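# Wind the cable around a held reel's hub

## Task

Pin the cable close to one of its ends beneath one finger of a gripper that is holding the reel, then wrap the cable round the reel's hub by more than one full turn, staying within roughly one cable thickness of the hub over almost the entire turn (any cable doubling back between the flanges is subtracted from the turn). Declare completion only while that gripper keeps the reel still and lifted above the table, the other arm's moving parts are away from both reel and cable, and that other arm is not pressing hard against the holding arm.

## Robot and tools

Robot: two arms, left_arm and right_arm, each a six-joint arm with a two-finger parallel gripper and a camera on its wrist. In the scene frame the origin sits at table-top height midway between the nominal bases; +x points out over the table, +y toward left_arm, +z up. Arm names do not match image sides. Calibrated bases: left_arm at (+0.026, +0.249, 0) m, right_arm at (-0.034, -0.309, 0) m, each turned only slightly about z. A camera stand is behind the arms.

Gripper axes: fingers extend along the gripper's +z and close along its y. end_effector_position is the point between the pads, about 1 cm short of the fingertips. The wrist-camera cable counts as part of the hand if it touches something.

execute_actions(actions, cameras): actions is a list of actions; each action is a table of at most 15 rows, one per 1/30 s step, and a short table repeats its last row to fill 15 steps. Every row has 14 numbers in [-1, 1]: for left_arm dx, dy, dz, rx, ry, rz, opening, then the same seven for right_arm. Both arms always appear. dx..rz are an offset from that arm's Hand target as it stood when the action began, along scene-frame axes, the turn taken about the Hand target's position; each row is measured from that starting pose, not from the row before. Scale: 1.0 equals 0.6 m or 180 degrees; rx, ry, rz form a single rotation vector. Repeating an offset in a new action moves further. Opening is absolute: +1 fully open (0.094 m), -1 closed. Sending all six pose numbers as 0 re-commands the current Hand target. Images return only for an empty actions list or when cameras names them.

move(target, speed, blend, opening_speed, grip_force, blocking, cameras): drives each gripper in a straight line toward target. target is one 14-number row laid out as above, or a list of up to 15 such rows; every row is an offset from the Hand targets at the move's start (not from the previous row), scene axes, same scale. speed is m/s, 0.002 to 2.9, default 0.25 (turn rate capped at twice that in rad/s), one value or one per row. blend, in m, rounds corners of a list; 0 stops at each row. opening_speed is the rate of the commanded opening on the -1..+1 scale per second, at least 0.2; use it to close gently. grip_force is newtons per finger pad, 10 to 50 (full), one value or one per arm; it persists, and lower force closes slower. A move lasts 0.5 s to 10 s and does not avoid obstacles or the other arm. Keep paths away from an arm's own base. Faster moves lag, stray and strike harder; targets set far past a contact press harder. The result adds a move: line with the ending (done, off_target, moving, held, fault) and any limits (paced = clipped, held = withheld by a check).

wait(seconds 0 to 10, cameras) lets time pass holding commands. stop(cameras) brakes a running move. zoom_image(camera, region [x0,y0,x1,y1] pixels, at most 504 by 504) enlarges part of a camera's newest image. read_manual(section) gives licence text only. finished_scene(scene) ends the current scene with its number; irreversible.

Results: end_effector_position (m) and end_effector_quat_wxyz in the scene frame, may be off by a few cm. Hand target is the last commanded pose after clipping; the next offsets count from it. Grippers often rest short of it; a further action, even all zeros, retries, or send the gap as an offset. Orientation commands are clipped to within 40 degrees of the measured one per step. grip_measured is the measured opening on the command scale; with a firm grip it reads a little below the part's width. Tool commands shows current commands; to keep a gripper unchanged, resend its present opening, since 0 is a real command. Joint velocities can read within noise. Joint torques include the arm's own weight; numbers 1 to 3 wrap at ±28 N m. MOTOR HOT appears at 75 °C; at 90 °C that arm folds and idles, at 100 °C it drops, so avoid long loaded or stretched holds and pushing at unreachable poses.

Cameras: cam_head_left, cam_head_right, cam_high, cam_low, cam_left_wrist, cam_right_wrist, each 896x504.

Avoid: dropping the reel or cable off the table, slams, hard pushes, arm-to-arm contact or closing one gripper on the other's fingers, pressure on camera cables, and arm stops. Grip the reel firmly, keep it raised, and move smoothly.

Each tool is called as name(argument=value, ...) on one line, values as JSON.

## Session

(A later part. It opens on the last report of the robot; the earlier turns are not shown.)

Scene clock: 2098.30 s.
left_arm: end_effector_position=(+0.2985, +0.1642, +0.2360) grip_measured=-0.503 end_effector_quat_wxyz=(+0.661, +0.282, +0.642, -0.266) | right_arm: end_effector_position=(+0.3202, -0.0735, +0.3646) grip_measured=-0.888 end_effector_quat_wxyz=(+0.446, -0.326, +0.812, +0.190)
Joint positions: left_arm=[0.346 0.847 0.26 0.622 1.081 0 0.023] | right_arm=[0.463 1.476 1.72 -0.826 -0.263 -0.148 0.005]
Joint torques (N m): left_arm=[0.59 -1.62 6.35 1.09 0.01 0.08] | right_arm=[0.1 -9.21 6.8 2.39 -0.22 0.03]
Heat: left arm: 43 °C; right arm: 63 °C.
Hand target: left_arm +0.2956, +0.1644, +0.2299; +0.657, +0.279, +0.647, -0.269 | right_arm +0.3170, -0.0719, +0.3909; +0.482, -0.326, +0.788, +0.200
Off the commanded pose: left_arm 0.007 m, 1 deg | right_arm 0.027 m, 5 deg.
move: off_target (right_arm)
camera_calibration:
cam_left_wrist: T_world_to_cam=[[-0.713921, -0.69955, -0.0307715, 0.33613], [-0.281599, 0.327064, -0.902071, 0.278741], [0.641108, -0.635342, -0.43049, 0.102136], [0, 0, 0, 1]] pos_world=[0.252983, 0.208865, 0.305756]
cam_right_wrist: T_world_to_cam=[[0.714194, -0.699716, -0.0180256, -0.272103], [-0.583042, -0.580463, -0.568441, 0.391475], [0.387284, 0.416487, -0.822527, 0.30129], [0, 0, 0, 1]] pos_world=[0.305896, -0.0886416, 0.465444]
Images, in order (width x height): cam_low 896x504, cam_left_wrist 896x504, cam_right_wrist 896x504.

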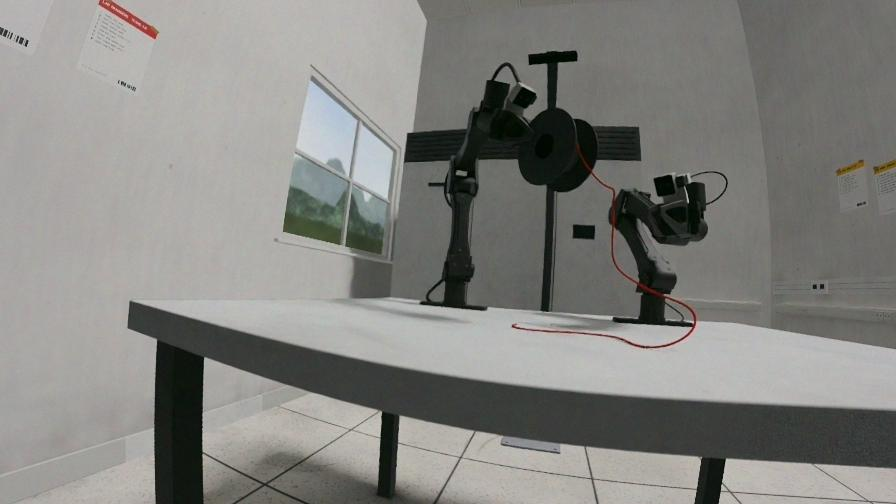

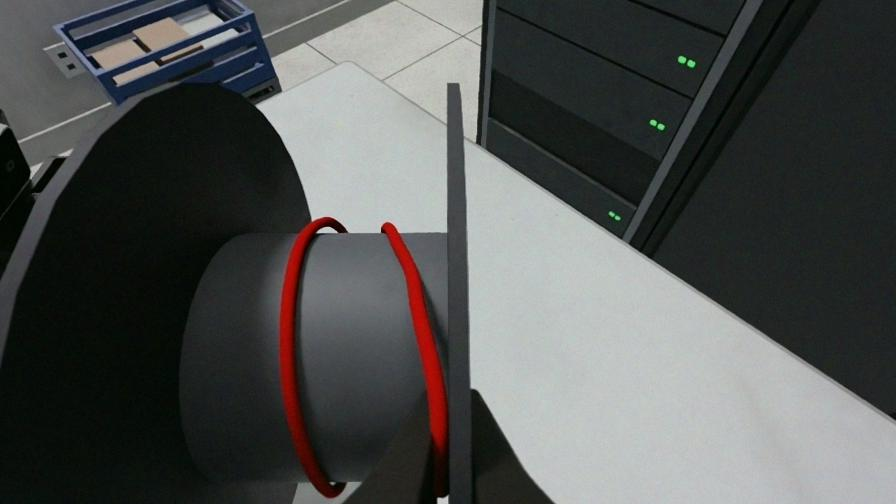

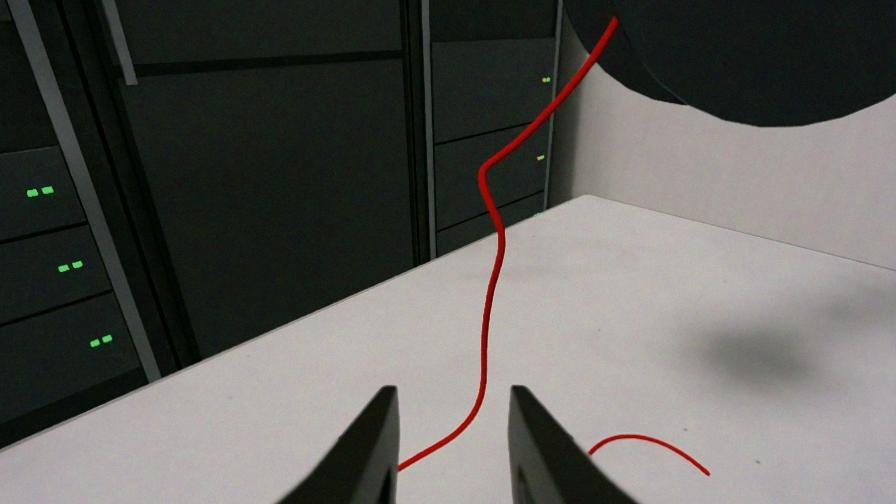

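move(target=[-0.1,0.1,0.0,0,0,0,-0.5,0,0,0,0,0,-0.1556,-1], speed=0.12, cameras=["cam_low"])

zoom_image(camera="cam_low", region=[490, 80, 650, 220])

Scene clock: 2116.83 s.
left_arm: end_effector_position=(+0.2388, +0.2240, +0.2362) grip_measured=-0.503 end_effector_quat_wxyz=(+0.668, +0.262, +0.658, -0.229) | right_arm: end_effector_position=(+0.3125, -0.0752, +0.3645) grip_measured=-0.888 end_effector_quat_wxyz=(+0.486, -0.145, +0.860, +0.060)
Joint positions: left_arm=[0.935 0.595 0.188 0.577 1.583 -0.122 0.023] | right_arm=[0.747 1.468 1.709 -0.839 0.395 0.213 0.005]
Joint torques (N m): left_arm=[0.57 0.28 6.06 0.74 -0.09 -0.02] | right_arm=[0.43 -5.93 9.87 2.19 0.21 0.15]
Heat: left arm: 42 °C; right arm: 63 °C.
Hand target: left_arm +0.2356, +0.2244, +0.2298; +0.657, +0.279, +0.647, -0.269 | right_arm +0.3170, -0.0720, +0.3910; +0.516, -0.126, +0.844, +0.077
Off the commanded pose: left_arm 0.007 m, 5 deg | right_arm 0.027 m, 5 deg.
joint sent to its limit (left arm) — joint 5 (wrist yaw), upper limit. The joint targets are off in orientation, not in position.
move: off_target (left_arm, right_arm)
Images, in order (width x height): cam_low 896x504.

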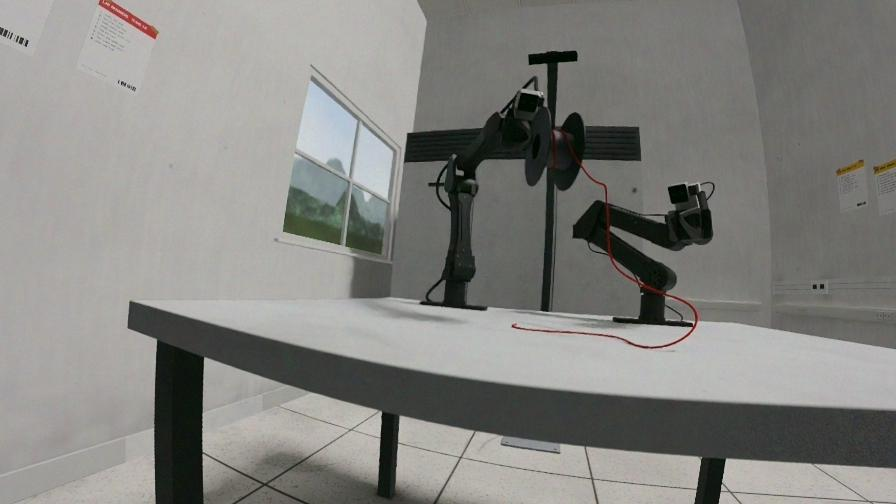

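Scaled by 3.150 from the camera's 896x504 image, which has a finer 1280x720 frame.

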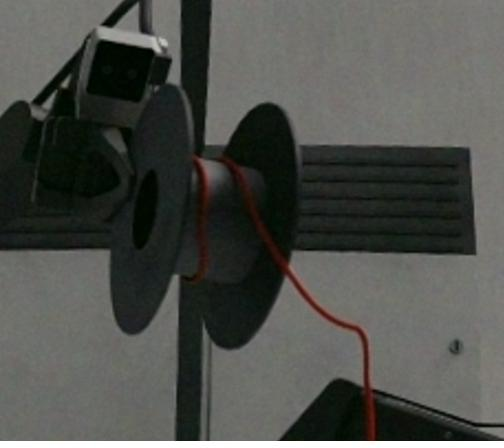

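zoom_image(camera="cam_low", region=[535, 115, 605, 185])

Scaled by 7.200 from the camera's 896x504 image, which has a finer 1280x720 frame.

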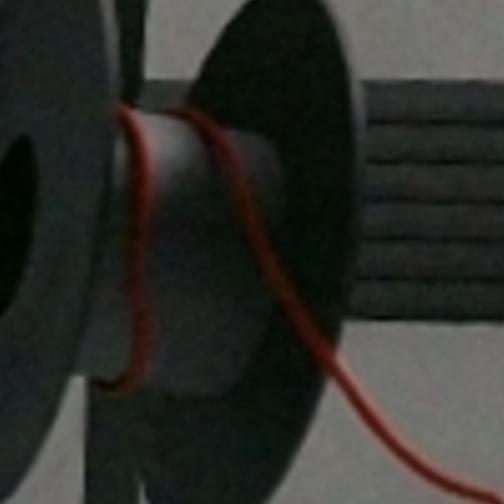

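move(target=[0.2967,-0.1848,0.0333,0,0,-0.1556,-0.4,0,0,0,0,0,0,-1], speed=0.15, cameras=["cam_right_wrist"])

Scene clock: 2155.07 s.
left_arm: end_effector_position=(+0.4096, +0.1143, +0.2448) grip_measured=-0.403 end_effector_quat_wxyz=(+0.570, +0.422, +0.566, -0.420) | right_arm: end_effector_position=(+0.3125, -0.0753, +0.3644) grip_measured=-0.888 end_effector_quat_wxyz=(+0.486, -0.145, +0.860, +0.060)
Joint positions: left_arm=[0.172 1.69 0.874 0.83 1.386 -0.01 0.028] | right_arm=[0.747 1.468 1.709 -0.839 0.395 0.213 0.005]
Joint torques (N m): left_arm=[0.01 -6.5 10 1.04 0.04 -0.04] | right_arm=[0.44 -5.91 9.85 2.19 0.23 0.14]
Heat: left arm: 40 °C; right arm: 64 °C.
Hand target: left_arm +0.4136, +0.1135, +0.2498; +0.572, +0.427, +0.560, -0.420 | right_arm +0.3170, -0.0720, +0.3909; +0.516, -0.126, +0.844, +0.077
Off the commanded pose: left_arm 0.006 m, 1 deg | right_arm 0.027 m, 5 deg.
move: off_target (right_arm)
camera_calibration:
cam_right_wrist: T_world_to_cam=[[0.328108, -0.943912, 0.0370935, -0.185626], [-0.764289, -0.288338, -0.576822, 0.467484], [0.555164, 0.160909, -0.816028, 0.230737], [0, 0, 0, 1]] pos_world=[0.290101, -0.0775486, 0.464828]
Images, in order (width x height): cam_right_wrist 896x504.

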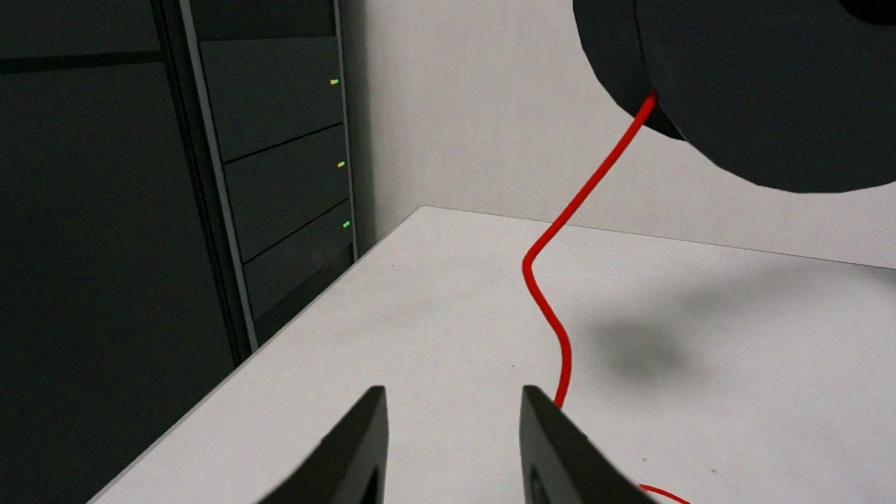

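move(target=[[-0.0067,-0.138,-0.01,0,0,0,-0.4,0,0,0,0,0,0,-1],[-0.0067,-0.138,-0.01,0,0,0,-1,0,0,0,0,0,0,-1]], speed=0.12, cameras=["cam_right_wrist"])

Scene clock: 2168.30 s.
left_arm: end_effector_position=(+0.4057, +0.0305, +0.2461) grip_measured=-0.970 end_effector_quat_wxyz=(+0.568, +0.427, +0.561, -0.425) | right_arm: end_effector_position=(+0.3125, -0.0754, +0.3644) grip_measured=-0.888 end_effector_quat_wxyz=(+0.486, -0.145, +0.860, +0.060)
Joint positions: left_arm=[-0.078 1.69 0.874 0.835 1.153 -0.009 0.001] | right_arm=[0.747 1.468 1.709 -0.839 0.396 0.213 0.005]
Joint torques (N m): left_arm=[0.1 -6.58 7.76 1.21 -0.13 0.12] | right_arm=[0.43 -5.91 9.87 2.19 0.23 0.14]
Heat: left arm: 40 °C; right arm: 64 °C.
Hand target: left_arm +0.4095, +0.0306, +0.2437; +0.572, +0.427, +0.560, -0.420 | right_arm +0.3170, -0.0720, +0.3910; +0.516, -0.126, +0.844, +0.077
Off the commanded pose: left_arm 0.005 m, 1 deg | right_arm 0.027 m, 5 deg.
move: off_target (right_arm)
camera_calibration:
cam_right_wrist: T_world_to_cam=[[0.327842, -0.943995, 0.0373252, -0.185755], [-0.764283, -0.288239, -0.57688, 0.467487], [0.55533, 0.160598, -0.815976, 0.230656], [0, 0, 0, 1]] pos_world=[0.290101, -0.0776469, 0.464827]
Images, in order (width x height): cam_right_wrist 896x504.

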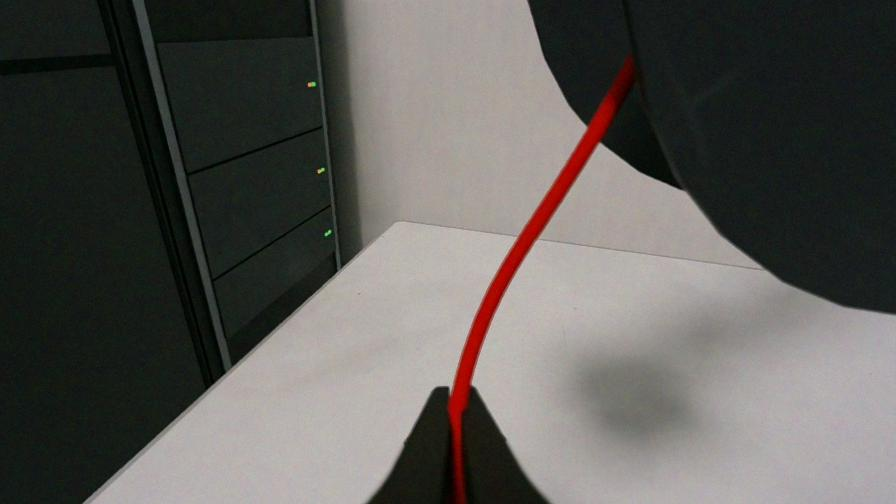

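move(target=[[0.1312,-0.0108,0.0963,0,0,0,-1,0,0,0,0,0,0,-1],[0.2228,0.0172,0.223,0,0,0,-1,0,0,0,0,0,0,-1]], speed=0.08, blend=[0.02,0], cameras=["cam_left_wrist"])

Scene clock: 2185.57 s.
left_arm: end_effector_position=(+0.5058, +0.0243, +0.3824) grip_measured=-0.970 end_effector_quat_wxyz=(+0.549, +0.469, +0.523, -0.454) | right_arm: end_effector_position=(+0.3220, -0.0725, +0.3729) grip_measured=-0.888 end_effector_quat_wxyz=(+0.506, -0.127, +0.851, +0.063)
Joint positions: left_arm=[-0.043 2.016 1.851 0.218 1.317 -0.013 0.001] | right_arm=[0.747 1.482 1.714 -0.785 0.422 0.223 0.005]
Joint torques (N m): left_arm=[3.15 -8.76 11.1 0.9 -0.91 0.06] | right_arm=[0.39 -6.99 9.66 1.63 -0.01 0.04]
Heat: left arm: 40 °C; right arm: 64 °C.
Hand target: left_arm +0.5432, +0.0410, +0.3776; +0.572, +0.427, +0.560, -0.420 | right_arm +0.3170, -0.0720, +0.3909; +0.516, -0.126, +0.844, +0.077
Off the commanded pose: left_arm 0.041 m, 8 deg | right_arm 0.019 m, 2 deg.
move: off_target (left_arm, right_arm)
camera_calibration:
cam_left_wrist: T_world_to_cam=[[-0.988, -0.149205, -0.0399253, 0.519537], [-0.0290821, 0.433576, -0.900648, 0.384036], [0.151692, -0.888679, -0.432712, 0.197888], [0, 0, 0, 1]] pos_world=[0.494453, 0.0868674, 0.452253]
Images, in order (width x height): cam_left_wrist 896x504.

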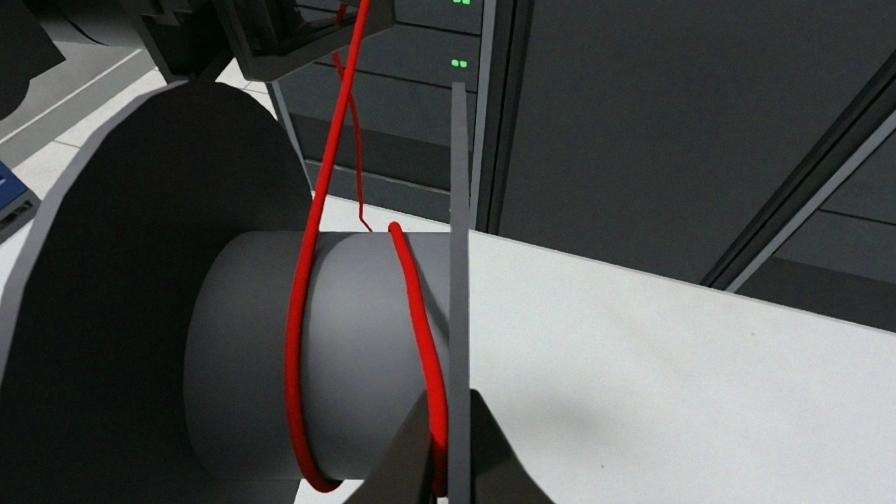

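move(target=[[-0.0757,-0.0232,-0.0902,0,0,0,-1,0,0,0,0,0,0,-1],[-0.1252,-0.0383,-0.1868,0,0,0,-1,0,0,0,0,0,0,-1],[-0.2063,-0.0632,-0.2652,0,0,0,-1,0,0,0,0,0,0,-1],[-0.2955,-0.0903,-0.2902,0,0,0,-1,0,0,0,0,0,0,-1]], speed=0.08, blend=[0.015,0.015,0.015,0], cameras=["cam_left_wrist","cam_low"])

zoom_image(camera="cam_low", region=[520, 90, 640, 230])

Scene clock: 2211.40 s.
left_arm: end_effector_position=(+0.3700, -0.0139, +0.2057) grip_measured=-0.970 end_effector_quat_wxyz=(+0.576, +0.431, +0.554, -0.418) | right_arm: end_effector_position=(+0.3129, -0.0767, +0.3544) grip_measured=-0.888 end_effector_quat_wxyz=(+0.472, -0.145, +0.868, +0.049)
Joint positions: left_arm=[-0.238 1.717 0.693 1.048 0.99 0.013 0.001] | right_arm=[0.747 1.485 1.714 -0.871 0.403 0.222 0.005]
Joint torques (N m): left_arm=[-0.28 -8.39 4.64 1.19 -0.13 -0.06] | right_arm=[0.46 -7.9 9.28 2.48 0.17 0.06]
Heat: left arm: 39 °C; right arm: 60 °C.
Hand target: left_arm +0.3659, -0.0131, +0.2036; +0.572, +0.427, +0.560, -0.419 | right_arm +0.3170, -0.0720, +0.3909; +0.516, -0.126, +0.844, +0.077
Off the commanded pose: left_arm 0.005 m, 1 deg | right_arm 0.037 m, 7 deg.
move: off_target (right_arm)
camera_calibration:
cam_left_wrist: T_world_to_cam=[[-0.960062, -0.277816, -0.0331611, 0.359122], [-0.0917968, 0.424732, -0.900653, 0.260649], [0.2643, -0.861639, -0.433271, 0.0669048], [0, 0, 0, 1]] pos_world=[0.351023, 0.0467117, 0.275652]
Images, in order (width x height): cam_low 896x504, cam_left_wrist 896x504.

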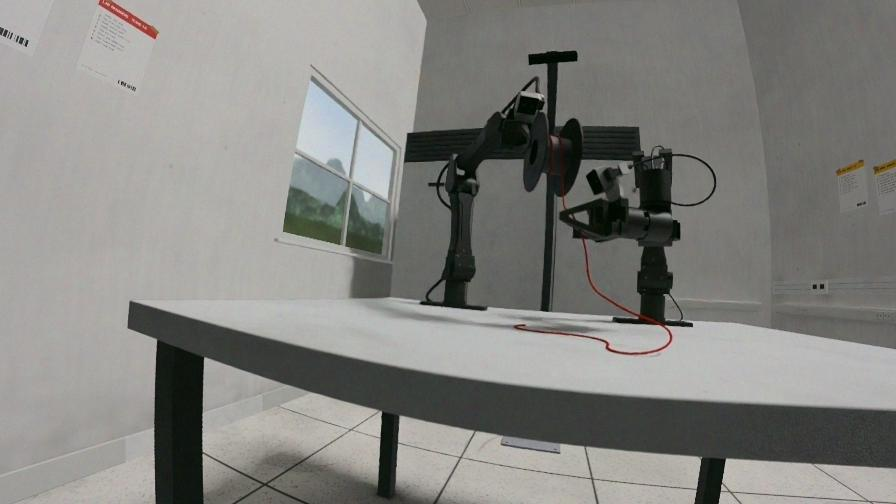

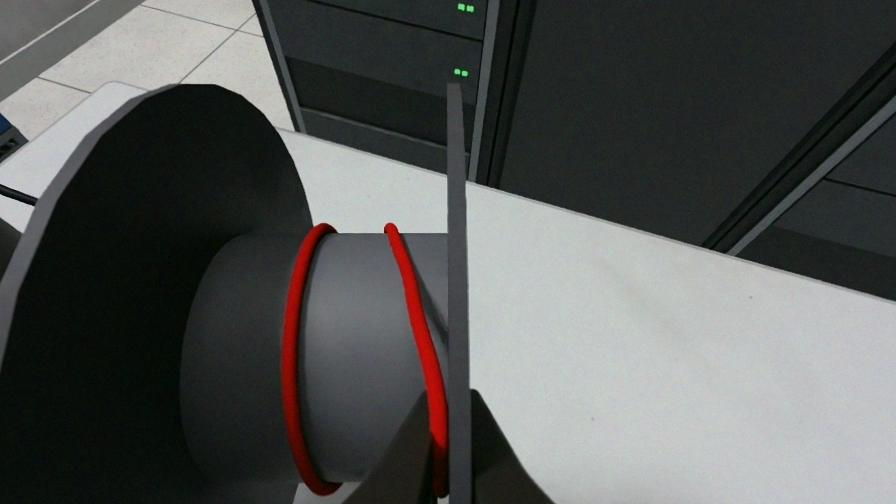

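Scaled by 3.600 from the camera's 896x504 image, which has a finer 1280x720 frame.

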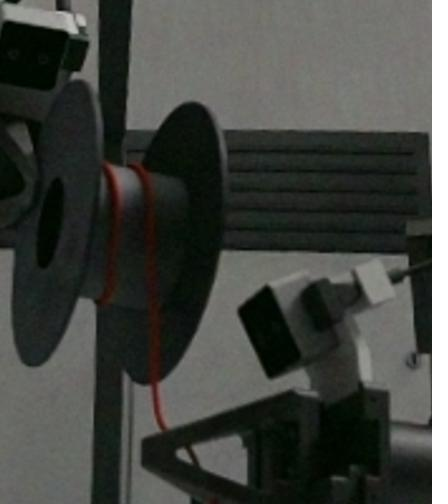

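move(target=[[-0.0067,-0.0017,0.02,0,0,0,-1,0,0,0,0,0,0,-1],[-0.0067,-0.0017,0.02,0,0,0,-0.5,0,0,0,0,0,0,-1],[-0.065,0.1895,0.02,0,0,0,-0.5,0,0,0,0,0,0,-1]], speed=0.1, cameras=["cam_left_wrist","cam_low"])

zoom_image(camera="cam_low", region=[510, 90, 630, 230])

Scene clock: 2221.00 s.
left_arm: end_effector_position=(+0.3321, +0.1000, +0.2154) grip_measured=-0.503 end_effector_quat_wxyz=(+0.572, +0.427, +0.561, -0.419) | right_arm: end_effector_position=(+0.3145, -0.0752, +0.3574) grip_measured=-0.888 end_effector_quat_wxyz=(+0.477, -0.143, +0.865, +0.053)
Joint positions: left_arm=[0.15 1.491 0.514 1.006 1.372 -0.01 0.023] | right_arm=[0.747 1.485 1.714 -0.855 0.403 0.222 0.005]
Joint torques (N m): left_arm=[0.32 -6.8 4.96 1.05 0.02 -0.05] | right_arm=[0.4 -7.73 9.33 2.33 0.17 0.06]
Heat: left arm: 39 °C; right arm: 61 °C.
Hand target: left_arm +0.3269, +0.1005, +0.2155; +0.572, +0.427, +0.560, -0.420 | right_arm +0.3170, -0.0720, +0.3909; +0.516, -0.126, +0.844, +0.077
Off the commanded pose: left_arm 0.005 m, 0 deg | right_arm 0.034 m, 6 deg.
move: off_target (right_arm)
camera_calibration:
cam_left_wrist: T_world_to_cam=[[-0.958678, -0.283833, -0.0193677, 0.351773], [-0.108261, 0.426927, -0.897782, 0.222187], [0.263088, -0.858587, -0.440014, 0.180795], [0, 0, 0, 1]] pos_world=[0.313726, 0.160215, 0.285841]
Images, in order (width x height): cam_low 896x504, cam_left_wrist 896x504.

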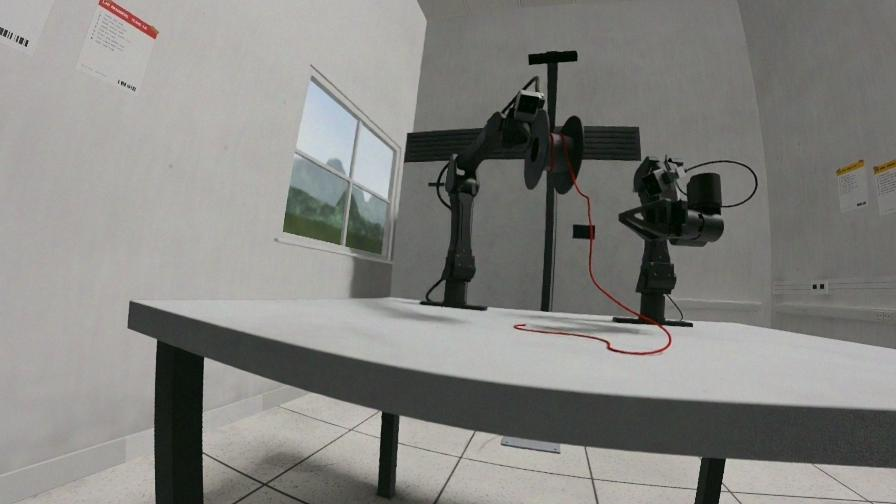

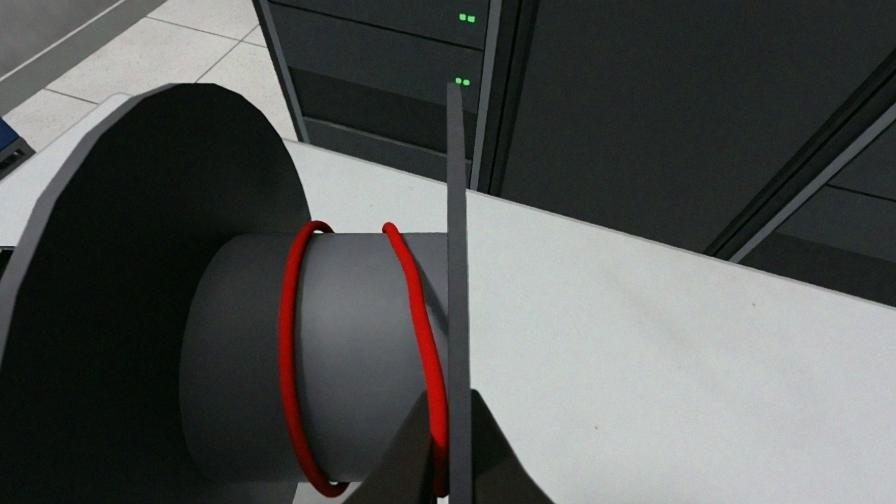

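Scaled by 3.600 from the camera's 896x504 image, which has a finer 1280x720 frame.

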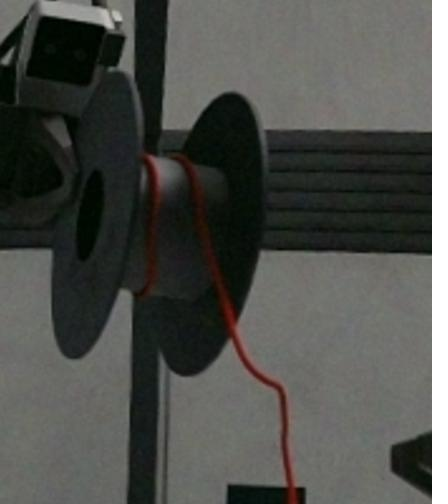

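zoom_image(camera="cam_left_wrist", region=[230, 190, 480, 504])

Scaled by 1.605 from the camera's 896x504 image, which has a finer 1280x720 frame.

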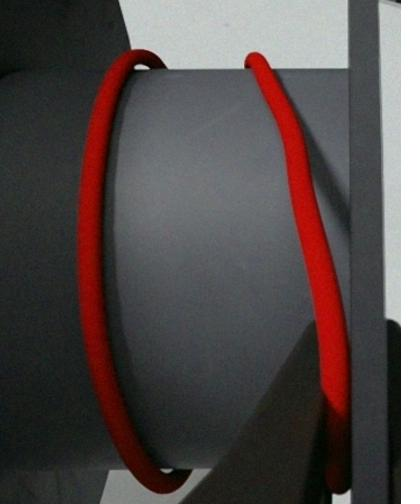

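move(target=[-0.128,0.166,0.15,0,0,0.1,-0.5,0,0,0,0,0,0,-1], speed=0.12, cameras=["cam_head_left","cam_high"])

Scene clock: 2246.13 s.
left_arm: end_effector_position=(+0.2516, +0.1991, +0.3048) grip_measured=-0.503 end_effector_quat_wxyz=(+0.638, +0.322, +0.632, -0.301) | right_arm: end_effector_position=(+0.3145, -0.0752, +0.3574) grip_measured=-0.888 end_effector_quat_wxyz=(+0.477, -0.143, +0.865, +0.053)
Joint positions: left_arm=[0.731 0.785 0.428 0.796 1.582 -0.409 0.023] | right_arm=[0.747 1.485 1.714 -0.855 0.403 0.222 0.005]
Joint torques (N m): left_arm=[0.46 -0.35 8.02 0.62 -0.19 -0.01] | right_arm=[0.43 -7.76 9.37 2.34 0.17 0.06]
Heat: left arm: 39 °C; right arm: 61 °C.
Hand target: left_arm +0.2501, +0.2002, +0.3056; +0.631, +0.334, +0.620, -0.325 | right_arm +0.3170, -0.0720, +0.3909; +0.516, -0.126, +0.844, +0.077
Off the commanded pose: left_arm 0.002 m, 4 deg | right_arm 0.034 m, 6 deg.
joint sent to its limit (left arm) — joint 5 (wrist yaw), upper limit. The joint targets are off in orientation, not in position.
move: off_target (left_arm, right_arm)
Images, in order (width x height): cam_head_left 896x504, cam_high 896x504.

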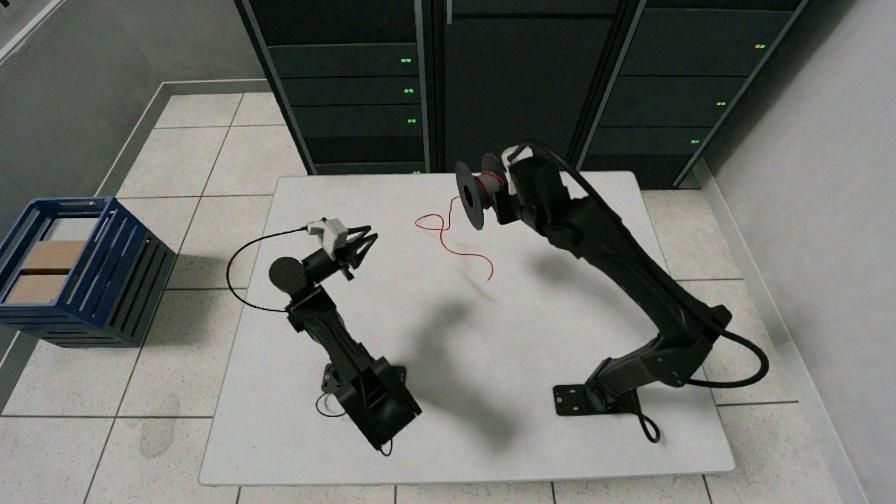

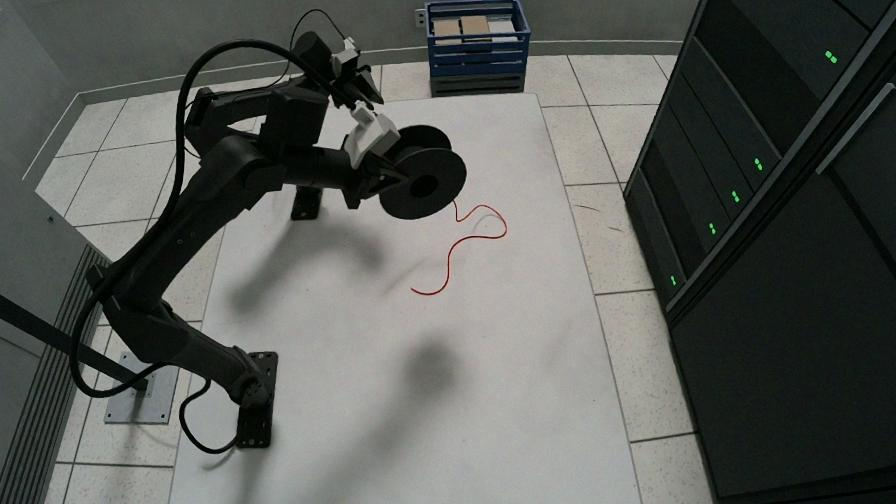

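zoom_image(camera="cam_head_left", region=[440, 140, 540, 240])

Scaled by 5.040 from the camera's 896x504 image, which has a finer 1280x720 frame.

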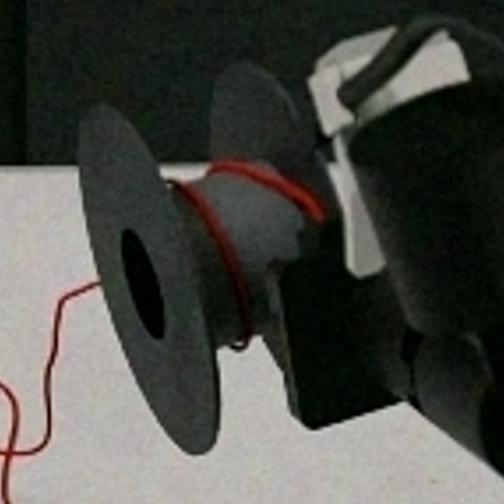

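finished_scene(scene=2)

The scene is finished: the task was done.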